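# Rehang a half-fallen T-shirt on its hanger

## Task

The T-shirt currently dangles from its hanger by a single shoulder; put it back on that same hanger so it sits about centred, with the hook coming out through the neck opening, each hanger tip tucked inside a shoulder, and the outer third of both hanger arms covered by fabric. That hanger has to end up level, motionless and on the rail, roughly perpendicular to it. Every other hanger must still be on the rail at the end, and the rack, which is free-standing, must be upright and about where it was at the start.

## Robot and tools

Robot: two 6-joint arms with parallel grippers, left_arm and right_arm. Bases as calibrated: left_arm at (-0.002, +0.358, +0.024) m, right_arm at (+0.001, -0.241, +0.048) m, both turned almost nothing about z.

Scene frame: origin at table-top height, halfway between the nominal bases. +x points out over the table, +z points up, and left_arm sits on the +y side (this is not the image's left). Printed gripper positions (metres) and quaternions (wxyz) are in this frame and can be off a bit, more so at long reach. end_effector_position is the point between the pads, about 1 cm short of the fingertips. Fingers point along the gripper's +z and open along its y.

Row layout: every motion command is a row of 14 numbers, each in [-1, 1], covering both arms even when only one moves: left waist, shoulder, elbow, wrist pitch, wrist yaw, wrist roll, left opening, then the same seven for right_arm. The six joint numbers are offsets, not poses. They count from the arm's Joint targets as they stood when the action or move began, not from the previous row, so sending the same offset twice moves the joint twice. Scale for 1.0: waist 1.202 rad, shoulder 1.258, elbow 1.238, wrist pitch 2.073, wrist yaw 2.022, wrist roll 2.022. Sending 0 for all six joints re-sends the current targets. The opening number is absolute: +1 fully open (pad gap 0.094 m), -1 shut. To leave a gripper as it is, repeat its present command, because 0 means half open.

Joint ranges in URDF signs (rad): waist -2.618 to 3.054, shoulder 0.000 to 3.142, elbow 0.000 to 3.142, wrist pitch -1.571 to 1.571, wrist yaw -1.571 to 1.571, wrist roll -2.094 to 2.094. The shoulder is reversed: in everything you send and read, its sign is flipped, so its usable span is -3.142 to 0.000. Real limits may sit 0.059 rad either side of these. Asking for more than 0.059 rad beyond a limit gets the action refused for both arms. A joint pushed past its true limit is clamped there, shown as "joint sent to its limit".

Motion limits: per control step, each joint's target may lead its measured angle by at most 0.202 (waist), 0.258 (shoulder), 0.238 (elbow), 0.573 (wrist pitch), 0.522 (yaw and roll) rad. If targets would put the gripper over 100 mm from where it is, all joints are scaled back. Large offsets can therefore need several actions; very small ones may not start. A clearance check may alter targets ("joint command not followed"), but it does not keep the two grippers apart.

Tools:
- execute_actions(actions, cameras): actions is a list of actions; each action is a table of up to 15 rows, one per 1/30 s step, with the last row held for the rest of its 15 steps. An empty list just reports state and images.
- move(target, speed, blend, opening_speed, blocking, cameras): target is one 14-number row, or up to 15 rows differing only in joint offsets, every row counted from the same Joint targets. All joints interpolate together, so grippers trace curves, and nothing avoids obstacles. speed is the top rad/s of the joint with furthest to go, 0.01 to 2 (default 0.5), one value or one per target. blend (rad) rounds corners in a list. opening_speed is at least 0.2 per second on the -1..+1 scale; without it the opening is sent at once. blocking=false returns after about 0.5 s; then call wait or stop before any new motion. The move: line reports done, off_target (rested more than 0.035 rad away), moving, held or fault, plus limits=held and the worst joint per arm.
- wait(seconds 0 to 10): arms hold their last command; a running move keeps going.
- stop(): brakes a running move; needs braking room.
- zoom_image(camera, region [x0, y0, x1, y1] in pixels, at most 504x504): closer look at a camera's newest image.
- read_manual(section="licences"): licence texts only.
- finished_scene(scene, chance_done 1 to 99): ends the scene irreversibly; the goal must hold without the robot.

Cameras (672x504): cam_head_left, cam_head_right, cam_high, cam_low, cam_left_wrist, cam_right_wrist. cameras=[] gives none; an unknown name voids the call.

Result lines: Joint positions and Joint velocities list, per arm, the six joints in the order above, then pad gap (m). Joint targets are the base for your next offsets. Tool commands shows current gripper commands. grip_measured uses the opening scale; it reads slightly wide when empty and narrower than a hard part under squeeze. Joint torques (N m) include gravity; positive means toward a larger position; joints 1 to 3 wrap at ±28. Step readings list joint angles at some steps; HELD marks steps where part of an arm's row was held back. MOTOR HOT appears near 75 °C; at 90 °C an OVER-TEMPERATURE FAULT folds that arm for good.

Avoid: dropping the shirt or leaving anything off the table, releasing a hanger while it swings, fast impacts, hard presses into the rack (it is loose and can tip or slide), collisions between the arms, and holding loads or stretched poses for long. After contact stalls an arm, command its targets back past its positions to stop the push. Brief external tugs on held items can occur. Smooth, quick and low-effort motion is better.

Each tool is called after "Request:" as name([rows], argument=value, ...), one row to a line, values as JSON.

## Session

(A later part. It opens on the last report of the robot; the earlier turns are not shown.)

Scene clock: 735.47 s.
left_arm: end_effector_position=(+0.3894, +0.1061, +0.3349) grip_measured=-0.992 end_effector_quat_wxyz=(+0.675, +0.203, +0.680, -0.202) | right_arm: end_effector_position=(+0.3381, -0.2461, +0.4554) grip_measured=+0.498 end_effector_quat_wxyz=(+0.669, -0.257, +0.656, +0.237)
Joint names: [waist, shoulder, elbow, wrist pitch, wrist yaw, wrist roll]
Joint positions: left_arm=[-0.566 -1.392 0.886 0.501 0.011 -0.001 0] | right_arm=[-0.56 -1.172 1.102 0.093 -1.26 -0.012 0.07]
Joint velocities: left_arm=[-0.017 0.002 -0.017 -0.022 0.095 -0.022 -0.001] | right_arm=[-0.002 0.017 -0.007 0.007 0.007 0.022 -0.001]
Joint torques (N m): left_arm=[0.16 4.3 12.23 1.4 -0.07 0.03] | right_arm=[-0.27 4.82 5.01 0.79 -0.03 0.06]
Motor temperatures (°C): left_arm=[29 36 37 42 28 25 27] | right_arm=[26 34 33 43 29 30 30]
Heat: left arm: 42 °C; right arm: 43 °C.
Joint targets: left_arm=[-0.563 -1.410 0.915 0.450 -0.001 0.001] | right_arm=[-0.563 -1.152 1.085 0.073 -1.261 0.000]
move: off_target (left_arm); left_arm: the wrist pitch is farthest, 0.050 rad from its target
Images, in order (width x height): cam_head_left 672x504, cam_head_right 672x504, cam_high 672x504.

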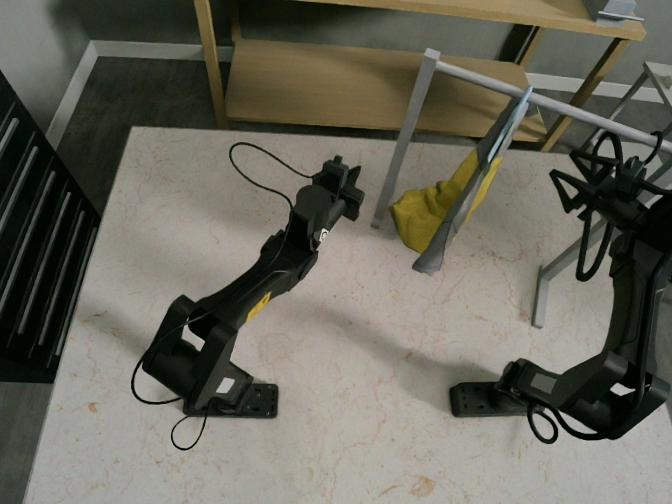

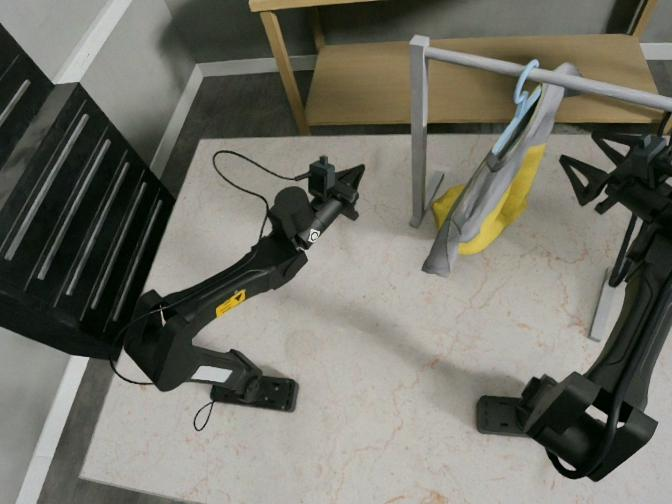

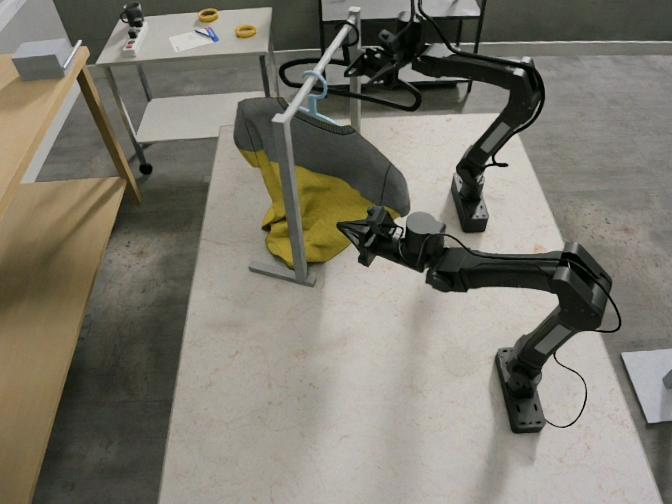

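Request:
move(target=[-0.20,0,0,0,0,0,-1,0,0,0,0,0,0,0.5], speed=0.25, cameras=["cam_head_left","cam_head_right"])

Request:
zoom_image(camera="cam_head_left", region=[330, 60, 590, 320])

Scene clock: 737.13 s.
left_arm: end_effector_position=(+0.3199, +0.0219, +0.3349) grip_measured=-0.992 end_effector_quat_wxyz=(+0.647, +0.280, +0.652, -0.280) | right_arm: end_effector_position=(+0.3381, -0.2461, +0.4554) grip_measured=+0.498 end_effector_quat_wxyz=(+0.669, -0.257, +0.656, +0.237)
Joint names: [waist, shoulder, elbow, wrist pitch, wrist yaw, wrist roll]
Joint positions: left_arm=[-0.803 -1.392 0.886 0.501 0.007 -0.001 0] | right_arm=[-0.56 -1.172 1.102 0.093 -1.26 -0.012 0.07]
Joint velocities: left_arm=[0.017 0.002 0.017 0.037 -0.007 -0.022 0] | right_arm=[-0.002 0.017 -0.022 0.081 -0.022 0.051 0]
Joint torques (N m): left_arm=[0.09 4.26 12.07 1.42 -0.06 -0.01] | right_arm=[-0.28 4.82 5 0.79 -0.02 0.06]
Motor temperatures (°C): left_arm=[29 36 37 42 28 25 27] | right_arm=[26 33 33 42 29 30 30]
Heat: left arm: 42 °C; right arm: 42 °C.
Joint targets: left_arm=[-0.804 -1.410 0.915 0.450 -0.001 0.001] | right_arm=[-0.563 -1.152 1.085 0.073 -1.261 0.000]
move: off_target (left_arm); left_arm: the wrist pitch is farthest, 0.051 rad from its target
Images, in order (width x height): cam_head_left 672x504, cam_head_right 672x504.

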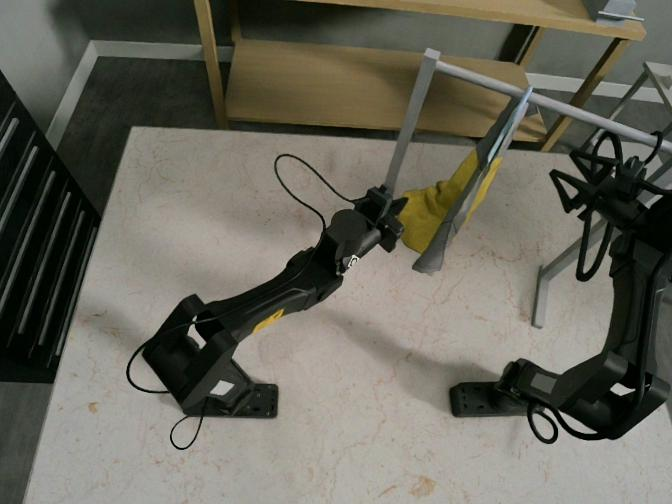

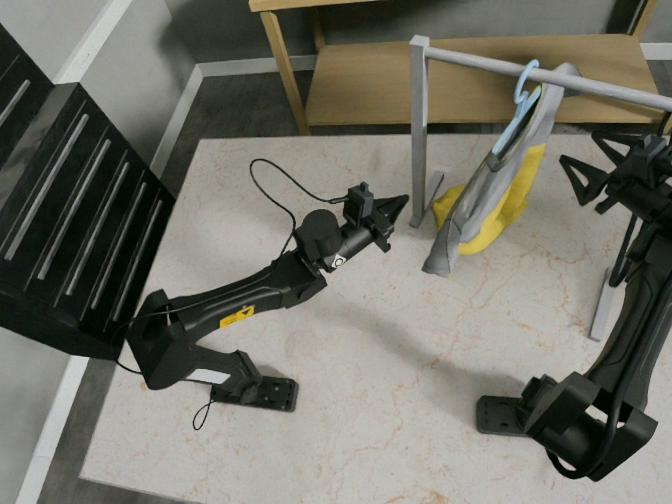

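Scaled by 1.938 from the camera's 672x504 image, which has a finer 960x720 frame.

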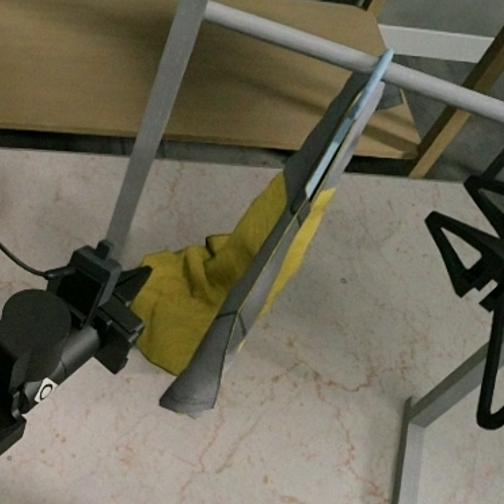

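Request:
move(target=[-0.15,0,0,0,0,0,-1,0,0,0,0,0,0,0.5], speed=0.15, cameras=["cam_head_left","cam_high"])

Request:
zoom_image(camera="cam_head_left", region=[330, 60, 590, 320])

Scene clock: 738.80 s.
left_arm: end_effector_position=(+0.2554, -0.0297, +0.3345) grip_measured=-0.992 end_effector_quat_wxyz=(+0.619, +0.337, +0.625, -0.336) | right_arm: end_effector_position=(+0.3381, -0.2461, +0.4554) grip_measured=+0.498 end_effector_quat_wxyz=(+0.669, -0.257, +0.656, +0.237)
Joint names: [waist, shoulder, elbow, wrist pitch, wrist yaw, wrist roll]
Joint positions: left_arm=[-0.981 -1.392 0.886 0.499 0.007 -0.001 0] | right_arm=[-0.56 -1.172 1.102 0.093 -1.26 -0.012 0.07]
Joint velocities: left_arm=[-0.012 0.012 -0.022 -0.007 0.022 -0.037 0] | right_arm=[-0.002 0.017 0.007 0.051 0.095 -0.066 0]
Joint torques (N m): left_arm=[-0.42 4.1 12.46 1.44 -0.09 0] | right_arm=[-0.27 4.82 5.01 0.79 -0.02 0.06]
Motor temperatures (°C): left_arm=[29 36 37 42 28 25 27] | right_arm=[26 33 33 42 29 30 30]
Heat: left arm: 42 °C; right arm: 42 °C.
Joint targets: left_arm=[-0.984 -1.410 0.915 0.450 -0.001 0.001] | right_arm=[-0.563 -1.152 1.085 0.073 -1.261 0.000]
move: off_target (left_arm); left_arm: the wrist pitch is farthest, 0.049 rad from its target
Images, in order (width x height): cam_head_left 672x504, cam_high 672x504.

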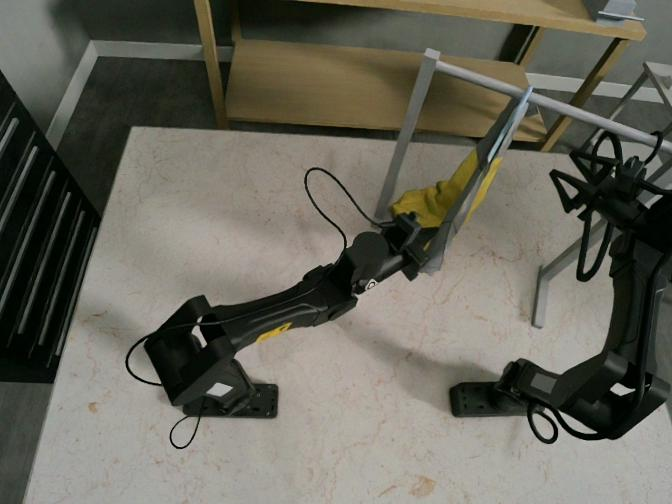

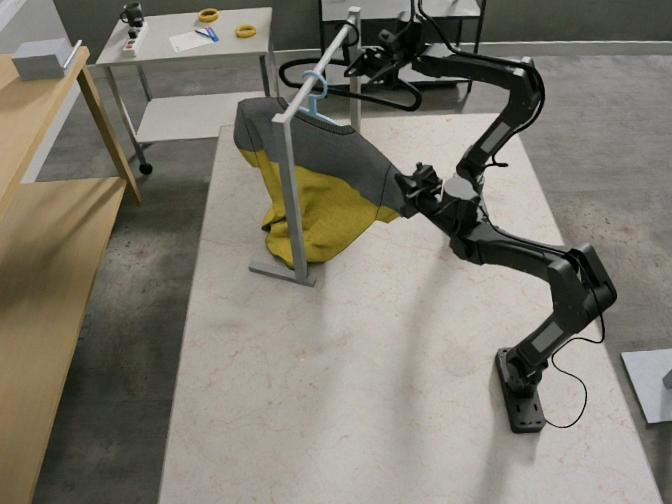

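Scaled by 1.938 from the camera's 672x504 image, which has a finer 960x720 frame.

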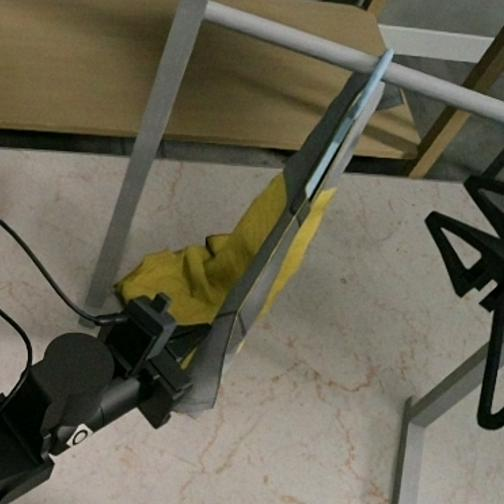

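Request:
move(target=[-0.14,0,0,0,0,0,-1,0,0,0,0,0,0,0.5], speed=0.1, cameras=["cam_head_left","cam_high"])

Request:
zoom_image(camera="cam_head_left", region=[330, 60, 590, 320])

Scene clock: 741.03 s.
left_arm: end_effector_position=(+0.1872, -0.0671, +0.3345) grip_measured=-0.992 end_effector_quat_wxyz=(+0.589, +0.388, +0.594, -0.386) | right_arm: end_effector_position=(+0.3381, -0.2461, +0.4554) grip_measured=+0.498 end_effector_quat_wxyz=(+0.669, -0.257, +0.656, +0.237)
Joint names: [waist, shoulder, elbow, wrist pitch, wrist yaw, wrist roll]
Joint positions: left_arm=[-1.148 -1.392 0.886 0.499 0.007 -0.001 0] | right_arm=[-0.56 -1.172 1.102 0.093 -1.26 -0.012 0.07]
Joint velocities: left_arm=[-0.032 -0.007 -0.002 -0.022 -0.007 0.022 -0.001] | right_arm=[-0.007 0.012 -0.007 0.022 0.022 -0.022 -0.001]
Joint torques (N m): left_arm=[-0.31 4.14 12.36 1.48 -0.03 0] | right_arm=[-0.28 4.81 5.01 0.79 -0.03 0.06]
Motor temperatures (°C): left_arm=[29 36 37 42 28 25 27] | right_arm=[26 33 33 42 29 30 30]
Heat: left arm: 42 °C; right arm: 42 °C.
Joint targets: left_arm=[-1.152 -1.410 0.915 0.450 -0.001 0.001] | right_arm=[-0.563 -1.152 1.085 0.073 -1.261 0.000]
move: off_target (left_arm); left_arm: the wrist pitch is farthest, 0.049 rad from its target
Images, in order (width x height): cam_head_left 672x504, cam_high 672x504.

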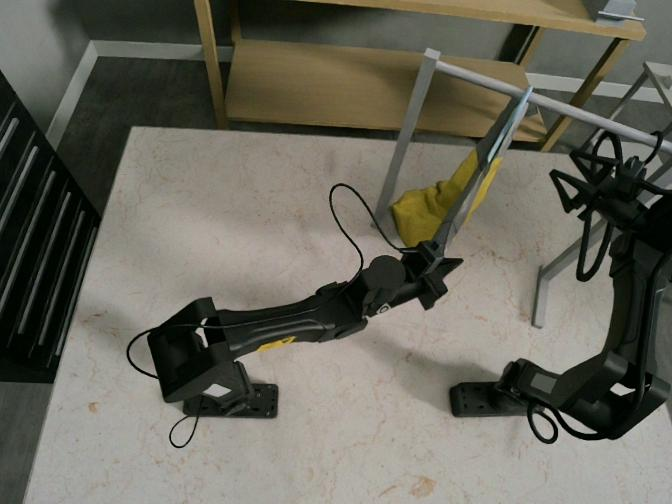

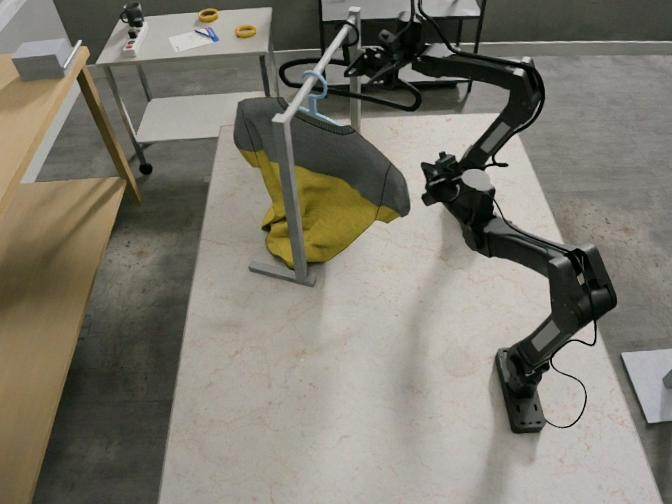

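Scaled by 1.938 from the camera's 672x504 image, which has a finer 960x720 frame.

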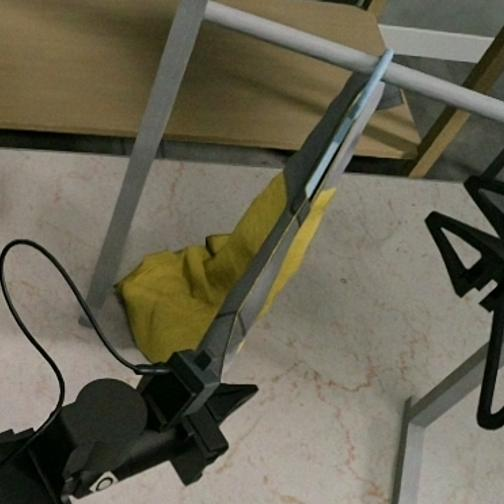

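Request:
move([
  [0.37,0,0,0,0,0,-1,0,0,0,0,0,0,0.5],
  [0.37,-0.242,0.243,0.0,0,0,-1,0,0,0,0,0,0,0.5],
  [0.20,-0.242,0.243,0.0,0,0,-1,0,0,0,0,0,0,0.5],
], speed=[0.4,0.3,0.15], cameras=["cam_head_left","cam_high"])

Request:
zoom_image(camera="cam_head_left", region=[330, 60, 590, 320])

Scene clock: 745.40 s.
left_arm: end_effector_position=(+0.3305, -0.0724, +0.3354) grip_measured=-0.992 end_effector_quat_wxyz=(+0.630, +0.314, +0.638, -0.312) | right_arm: end_effector_position=(+0.3381, -0.2461, +0.4554) grip_measured=+0.498 end_effector_quat_wxyz=(+0.669, -0.257, +0.656, +0.237)
Joint names: [waist, shoulder, elbow, wrist pitch, wrist yaw, wrist roll]
Joint positions: left_arm=[-0.91 -1.692 1.183 0.497 0.003 -0.001 0] | right_arm=[-0.56 -1.172 1.102 0.093 -1.26 -0.012 0.07]
Joint velocities: left_arm=[0.012 0.002 0.007 0.095 -0.007 -0.022 0.001] | right_arm=[0.007 0.012 -0.007 0.037 -0.007 -0.037 0]
Joint torques (N m): left_arm=[-0.16 6.57 12.67 1.44 0.02 0] | right_arm=[-0.27 4.81 5.03 0.79 -0.03 0.05]
Motor temperatures (°C): left_arm=[29 37 38 42 28 25 27] | right_arm=[26 33 33 41 29 30 30]
Heat: left arm: 42 °C; right arm: 41 °C.
Joint targets: left_arm=[-0.912 -1.714 1.215 0.450 -0.001 0.001] | right_arm=[-0.563 -1.152 1.085 0.073 -1.261 0.000]
move: off_target (left_arm); left_arm: the wrist pitch is farthest, 0.047 rad from its target
Images, in order (width x height): cam_head_left 672x504, cam_high 672x504.

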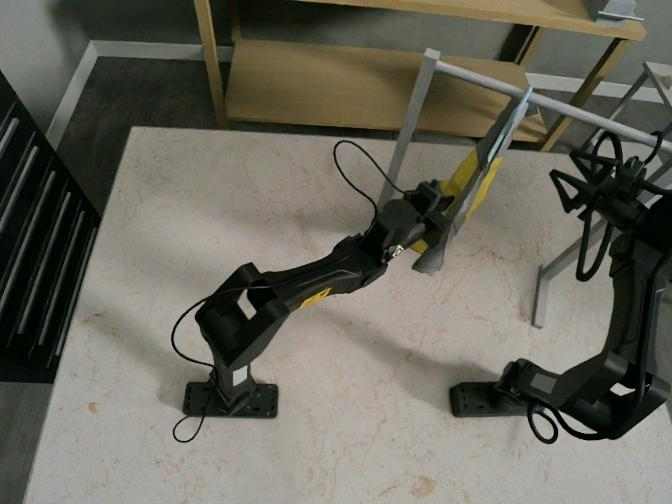

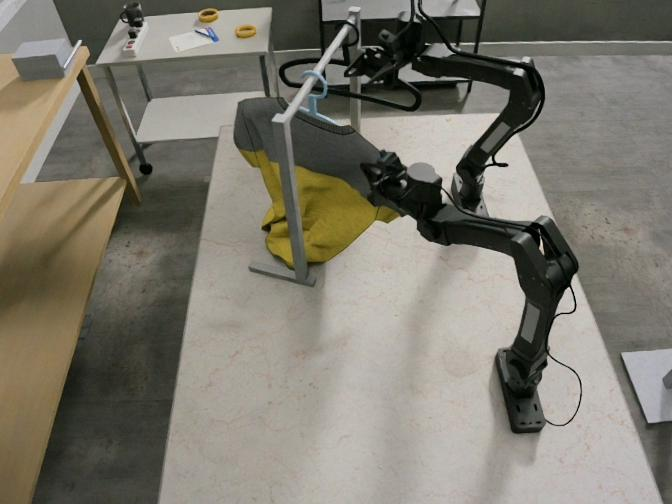

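Scaled by 1.938 from the camera's 672x504 image, which has a finer 960x720 frame.

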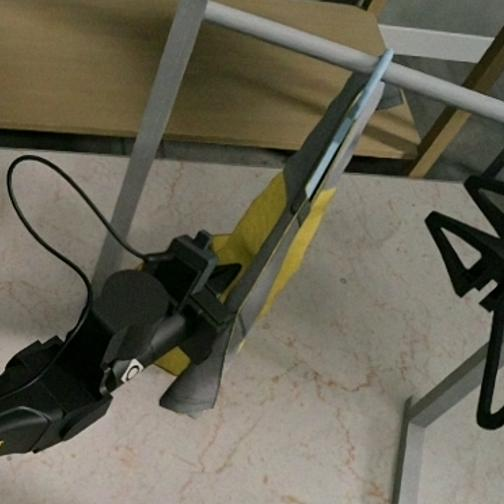

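Contact is close now; sweeping further slowly.

Request:
move(target=[-0.12,0,0,0,0,0,-1,0,0,0,0,0,0,0.5], speed=0.1, cameras=["cam_head_left","cam_high"])

Request:
zoom_image(camera="cam_head_left", region=[330, 60, 590, 320])

Scene clock: 747.30 s.
left_arm: end_effector_position=(+0.2663, -0.1151, +0.3354) grip_measured=-0.992 end_effector_quat_wxyz=(+0.606, +0.359, +0.614, -0.356) | right_arm: end_effector_position=(+0.3381, -0.2461, +0.4554) grip_measured=+0.498 end_effector_quat_wxyz=(+0.669, -0.257, +0.656, +0.237)
Joint names: [waist, shoulder, elbow, wrist pitch, wrist yaw, wrist roll]
Joint positions: left_arm=[-1.052 -1.692 1.183 0.497 0.004 -0.001 0] | right_arm=[-0.56 -1.172 1.102 0.093 -1.26 -0.012 0.07]
Joint velocities: left_arm=[-0.012 -0.007 0.002 -0.066 0.037 -0.037 0.001] | right_arm=[0.002 -0.007 -0.002 0.007 -0.037 0.022 0.001]
Joint torques (N m): left_arm=[-0.27 6.6 12.57 1.49 -0.03 -0.02] | right_arm=[-0.25 4.79 5.01 0.79 -0.03 0.07]
Motor temperatures (°C): left_arm=[29 37 38 42 28 25 27] | right_arm=[26 33 33 41 29 30 30]
Heat: left arm: 42 °C; right arm: 41 °C.
Joint targets: left_arm=[-1.056 -1.714 1.215 0.450 -0.001 0.001] | right_arm=[-0.563 -1.152 1.085 0.073 -1.261 0.000]
move: off_target (left_arm); left_arm: the wrist pitch is farthest, 0.047 rad from its target
Images, in order (width x height): cam_head_left 672x504, cam_high 672x504.

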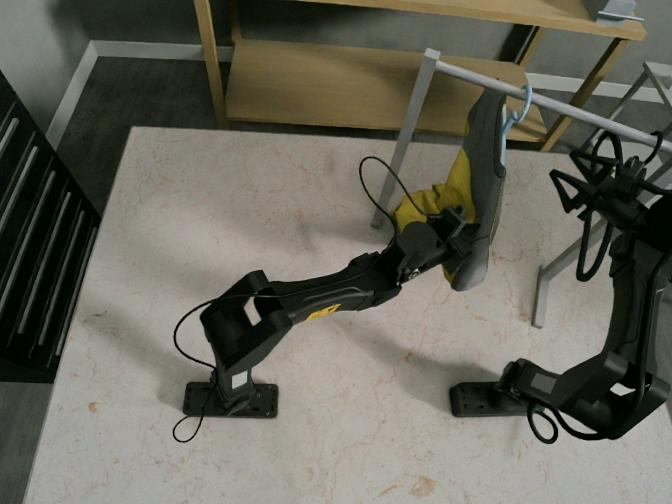

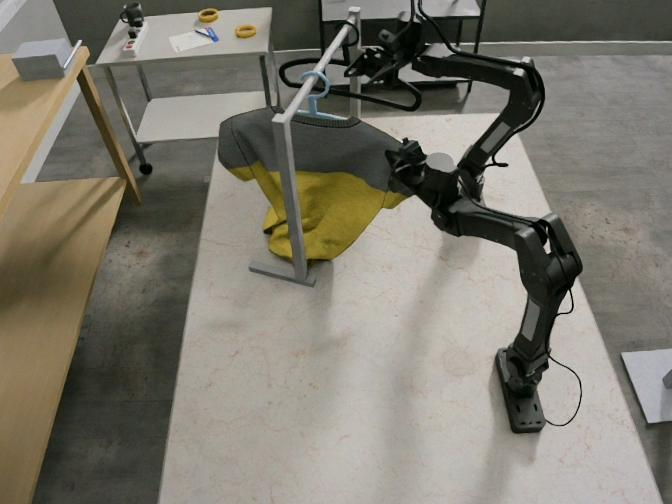

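Scaled by 1.938 from the camera's 672x504 image, which has a finer 960x720 frame.

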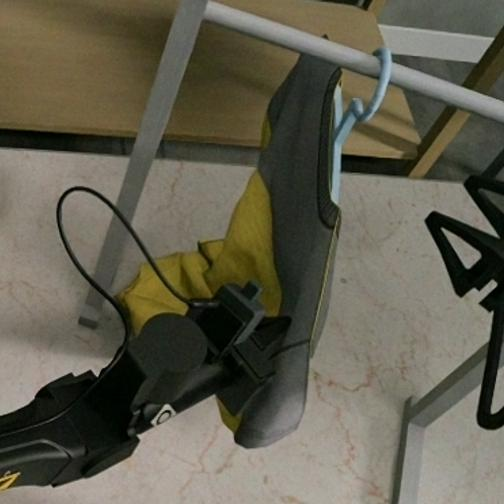

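Request:
move([
  [0.1,0,0,0,0,0,-1,0,0,0,0,0,0,0.5],
  [0.5,0.2,-0.2,0,0,0,-1,-0.1,0.1,-0.1,0,0,0,0.5],
], speed=[0.15,0.4], cameras=[])

Request:
wait(seconds=3)

Request:
zoom_image(camera="cam_high", region=[190, 20, 450, 260])

Request:
zoom_image(camera="cam_head_right", region=[360, 20, 620, 280])

Request:
zoom_image(camera="cam_head_left", region=[400, 40, 660, 300])

Request:
zoom_image(camera="cam_low", region=[280, 20, 530, 270])

Scene clock: 750.13 s.
left_arm: end_effector_position=(+0.4391, +0.1426, +0.3458) grip_measured=-0.992 end_effector_quat_wxyz=(+0.691, +0.159, +0.686, -0.162) | right_arm: end_effector_position=(+0.3113, -0.2669, +0.4414) grip_measured=+0.498 end_effector_quat_wxyz=(+0.682, -0.219, +0.670, +0.196)
Joint names: [waist, shoulder, elbow, wrist pitch, wrist yaw, wrist roll]
Joint positions: left_arm=[-0.451 -1.486 0.996 0.497 0.003 -0.001 0] | right_arm=[-0.677 -1.044 0.977 0.091 -1.26 -0.012 0.07]
Joint velocities: left_arm=[-0.007 0.012 0.002 -0.022 -0.037 -0.022 -0.001] | right_arm=[-0.002 0.022 -0.012 -0.095 -0.037 -0.051 0]
Joint torques (N m): left_arm=[-0.25 8.14 6.86 1.46 -0.06 -0.02] | right_arm=[-0.47 3.51 5.05 0.78 -0.02 0.06]
Motor temperatures (°C): left_arm=[29 37 38 42 28 25 27] | right_arm=[26 33 33 41 29 30 29]
Heat: left arm: 42 °C; right arm: 41 °C.
Joint targets: left_arm=[-0.455 -1.463 0.968 0.450 -0.001 0.001] | right_arm=[-0.683 -1.026 0.962 0.073 -1.261 0.000]
move: off_target (left_arm); left_arm: the wrist pitch is farthest, 0.047 rad from its target
No camera images: "cameras" was empty.

Scene clock: 753.13 s.
left_arm: end_effector_position=(+0.4391, +0.1426, +0.3458) grip_measured=-0.992 end_effector_quat_wxyz=(+0.691, +0.159, +0.686, -0.162) | right_arm: end_effector_position=(+0.3113, -0.2669, +0.4414) grip_measured=+0.498 end_effector_quat_wxyz=(+0.682, -0.219, +0.670, +0.196)
Joint names: [waist, shoulder, elbow, wrist pitch, wrist yaw, wrist roll]
Joint positions: left_arm=[-0.451 -1.486 0.996 0.497 0.003 -0.001 0] | right_arm=[-0.677 -1.044 0.977 0.091 -1.26 -0.012 0.07]
Joint velocities: left_arm=[0.002 -0.007 -0.002 -0.066 0.022 -0.037 0] | right_arm=[-0.007 -0.007 -0.012 -0.022 0.051 0.095 0]
Joint torques (N m): left_arm=[-0.54 8.36 7.01 1.49 0.03 -0.02] | right_arm=[-0.47 3.48 5.07 0.79 -0.02 0.05]
Motor temperatures (°C): left_arm=[29 37 37 42 28 25 27] | right_arm=[26 33 33 41 29 30 29]
Heat: left arm: 42 °C; right arm: 41 °C.
Joint targets: left_arm=[-0.455 -1.463 0.968 0.450 -0.001 0.001] | right_arm=[-0.683 -1.026 0.962 0.073 -1.261 0.000]
Tool commands: left_gripper/opening=-1.0 right_gripper/opening=+0.5
wait: 3.00 s; at rest by 0.17 s

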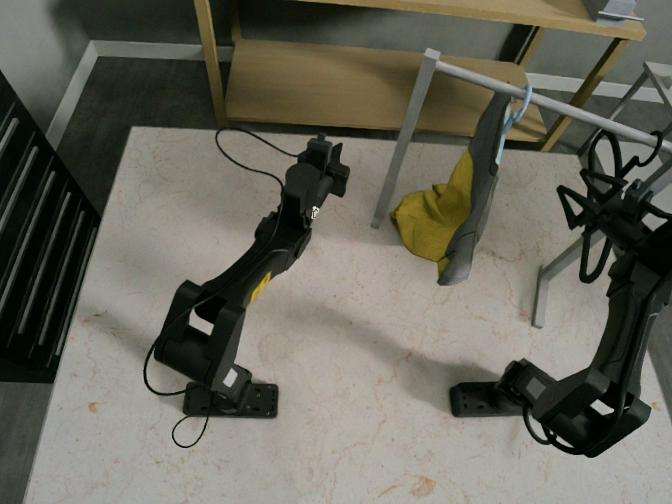

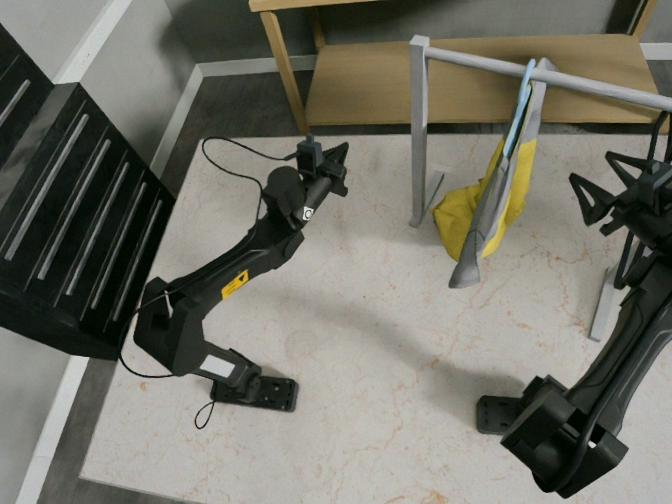

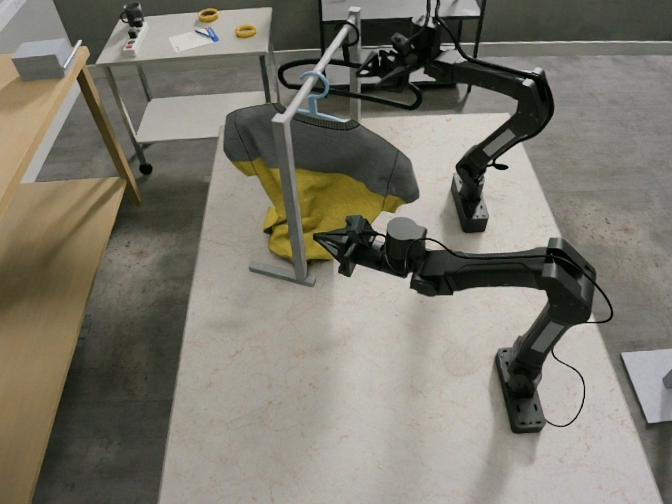

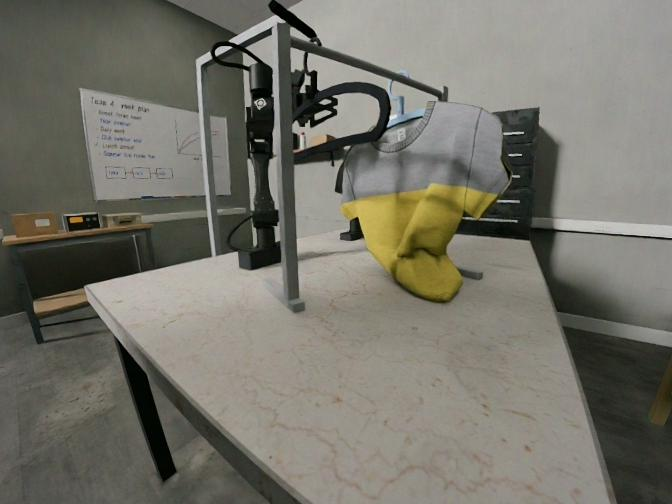

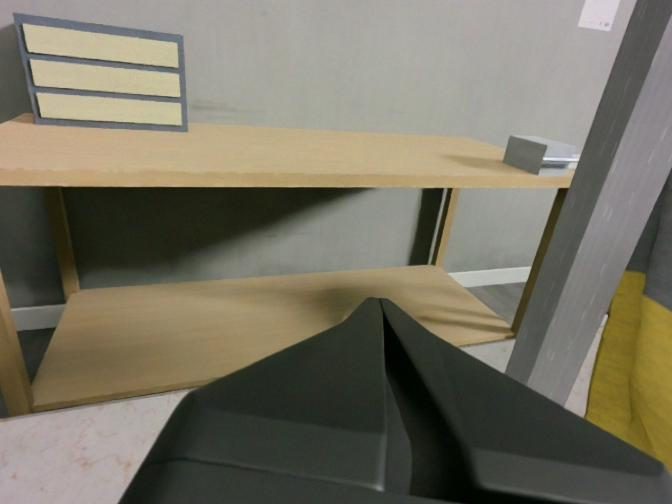

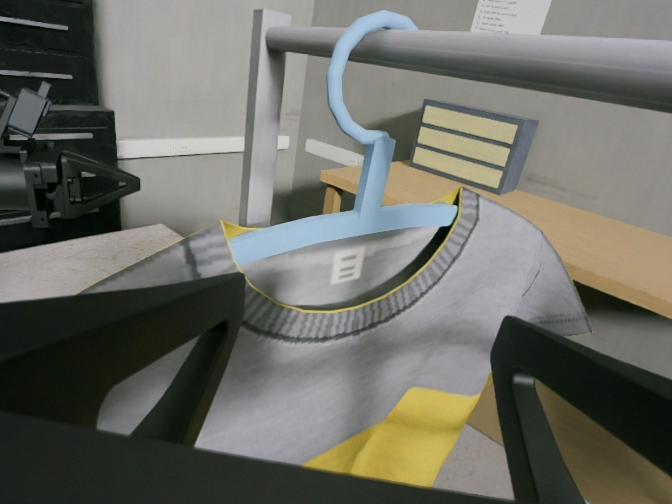

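Scaled by 1.938 from the camera's 672x504 image, which has a finer 960x720 frame.

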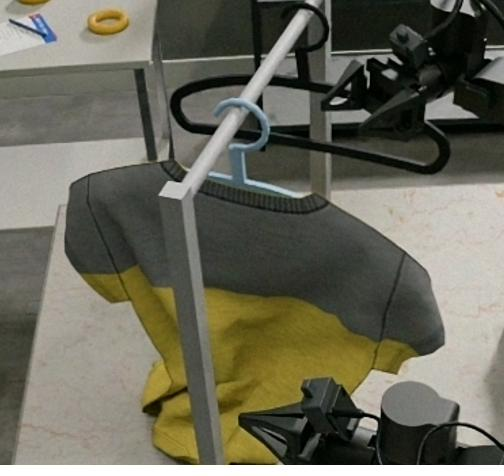

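Scaled by 1.938 from the camera's 672x504 image, which has a finer 960x720 frame.

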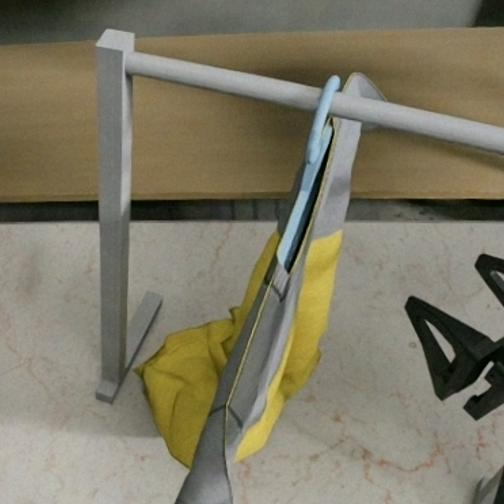

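Scaled by 1.938 from the camera's 672x504 image, which has a finer 960x720 frame.

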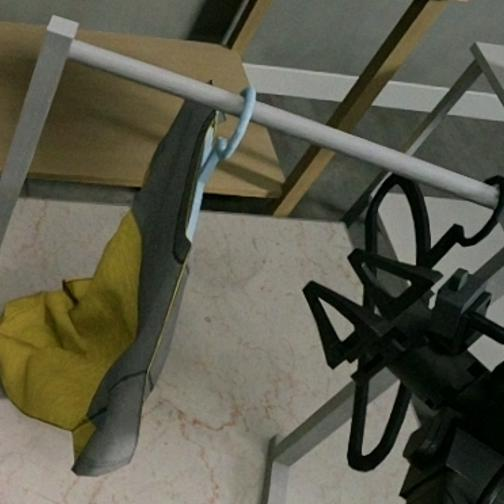

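Scaled by 2.016 from the camera's 672x504 image, which has a finer 960x720 frame.

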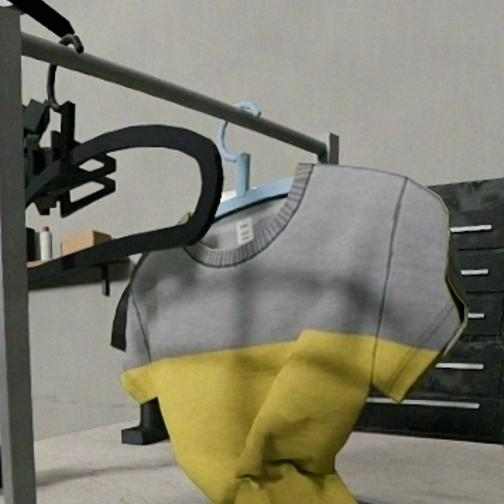

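Request:
finished_scene(scene=1, chance_done=78)

The scene is finished: the task was done.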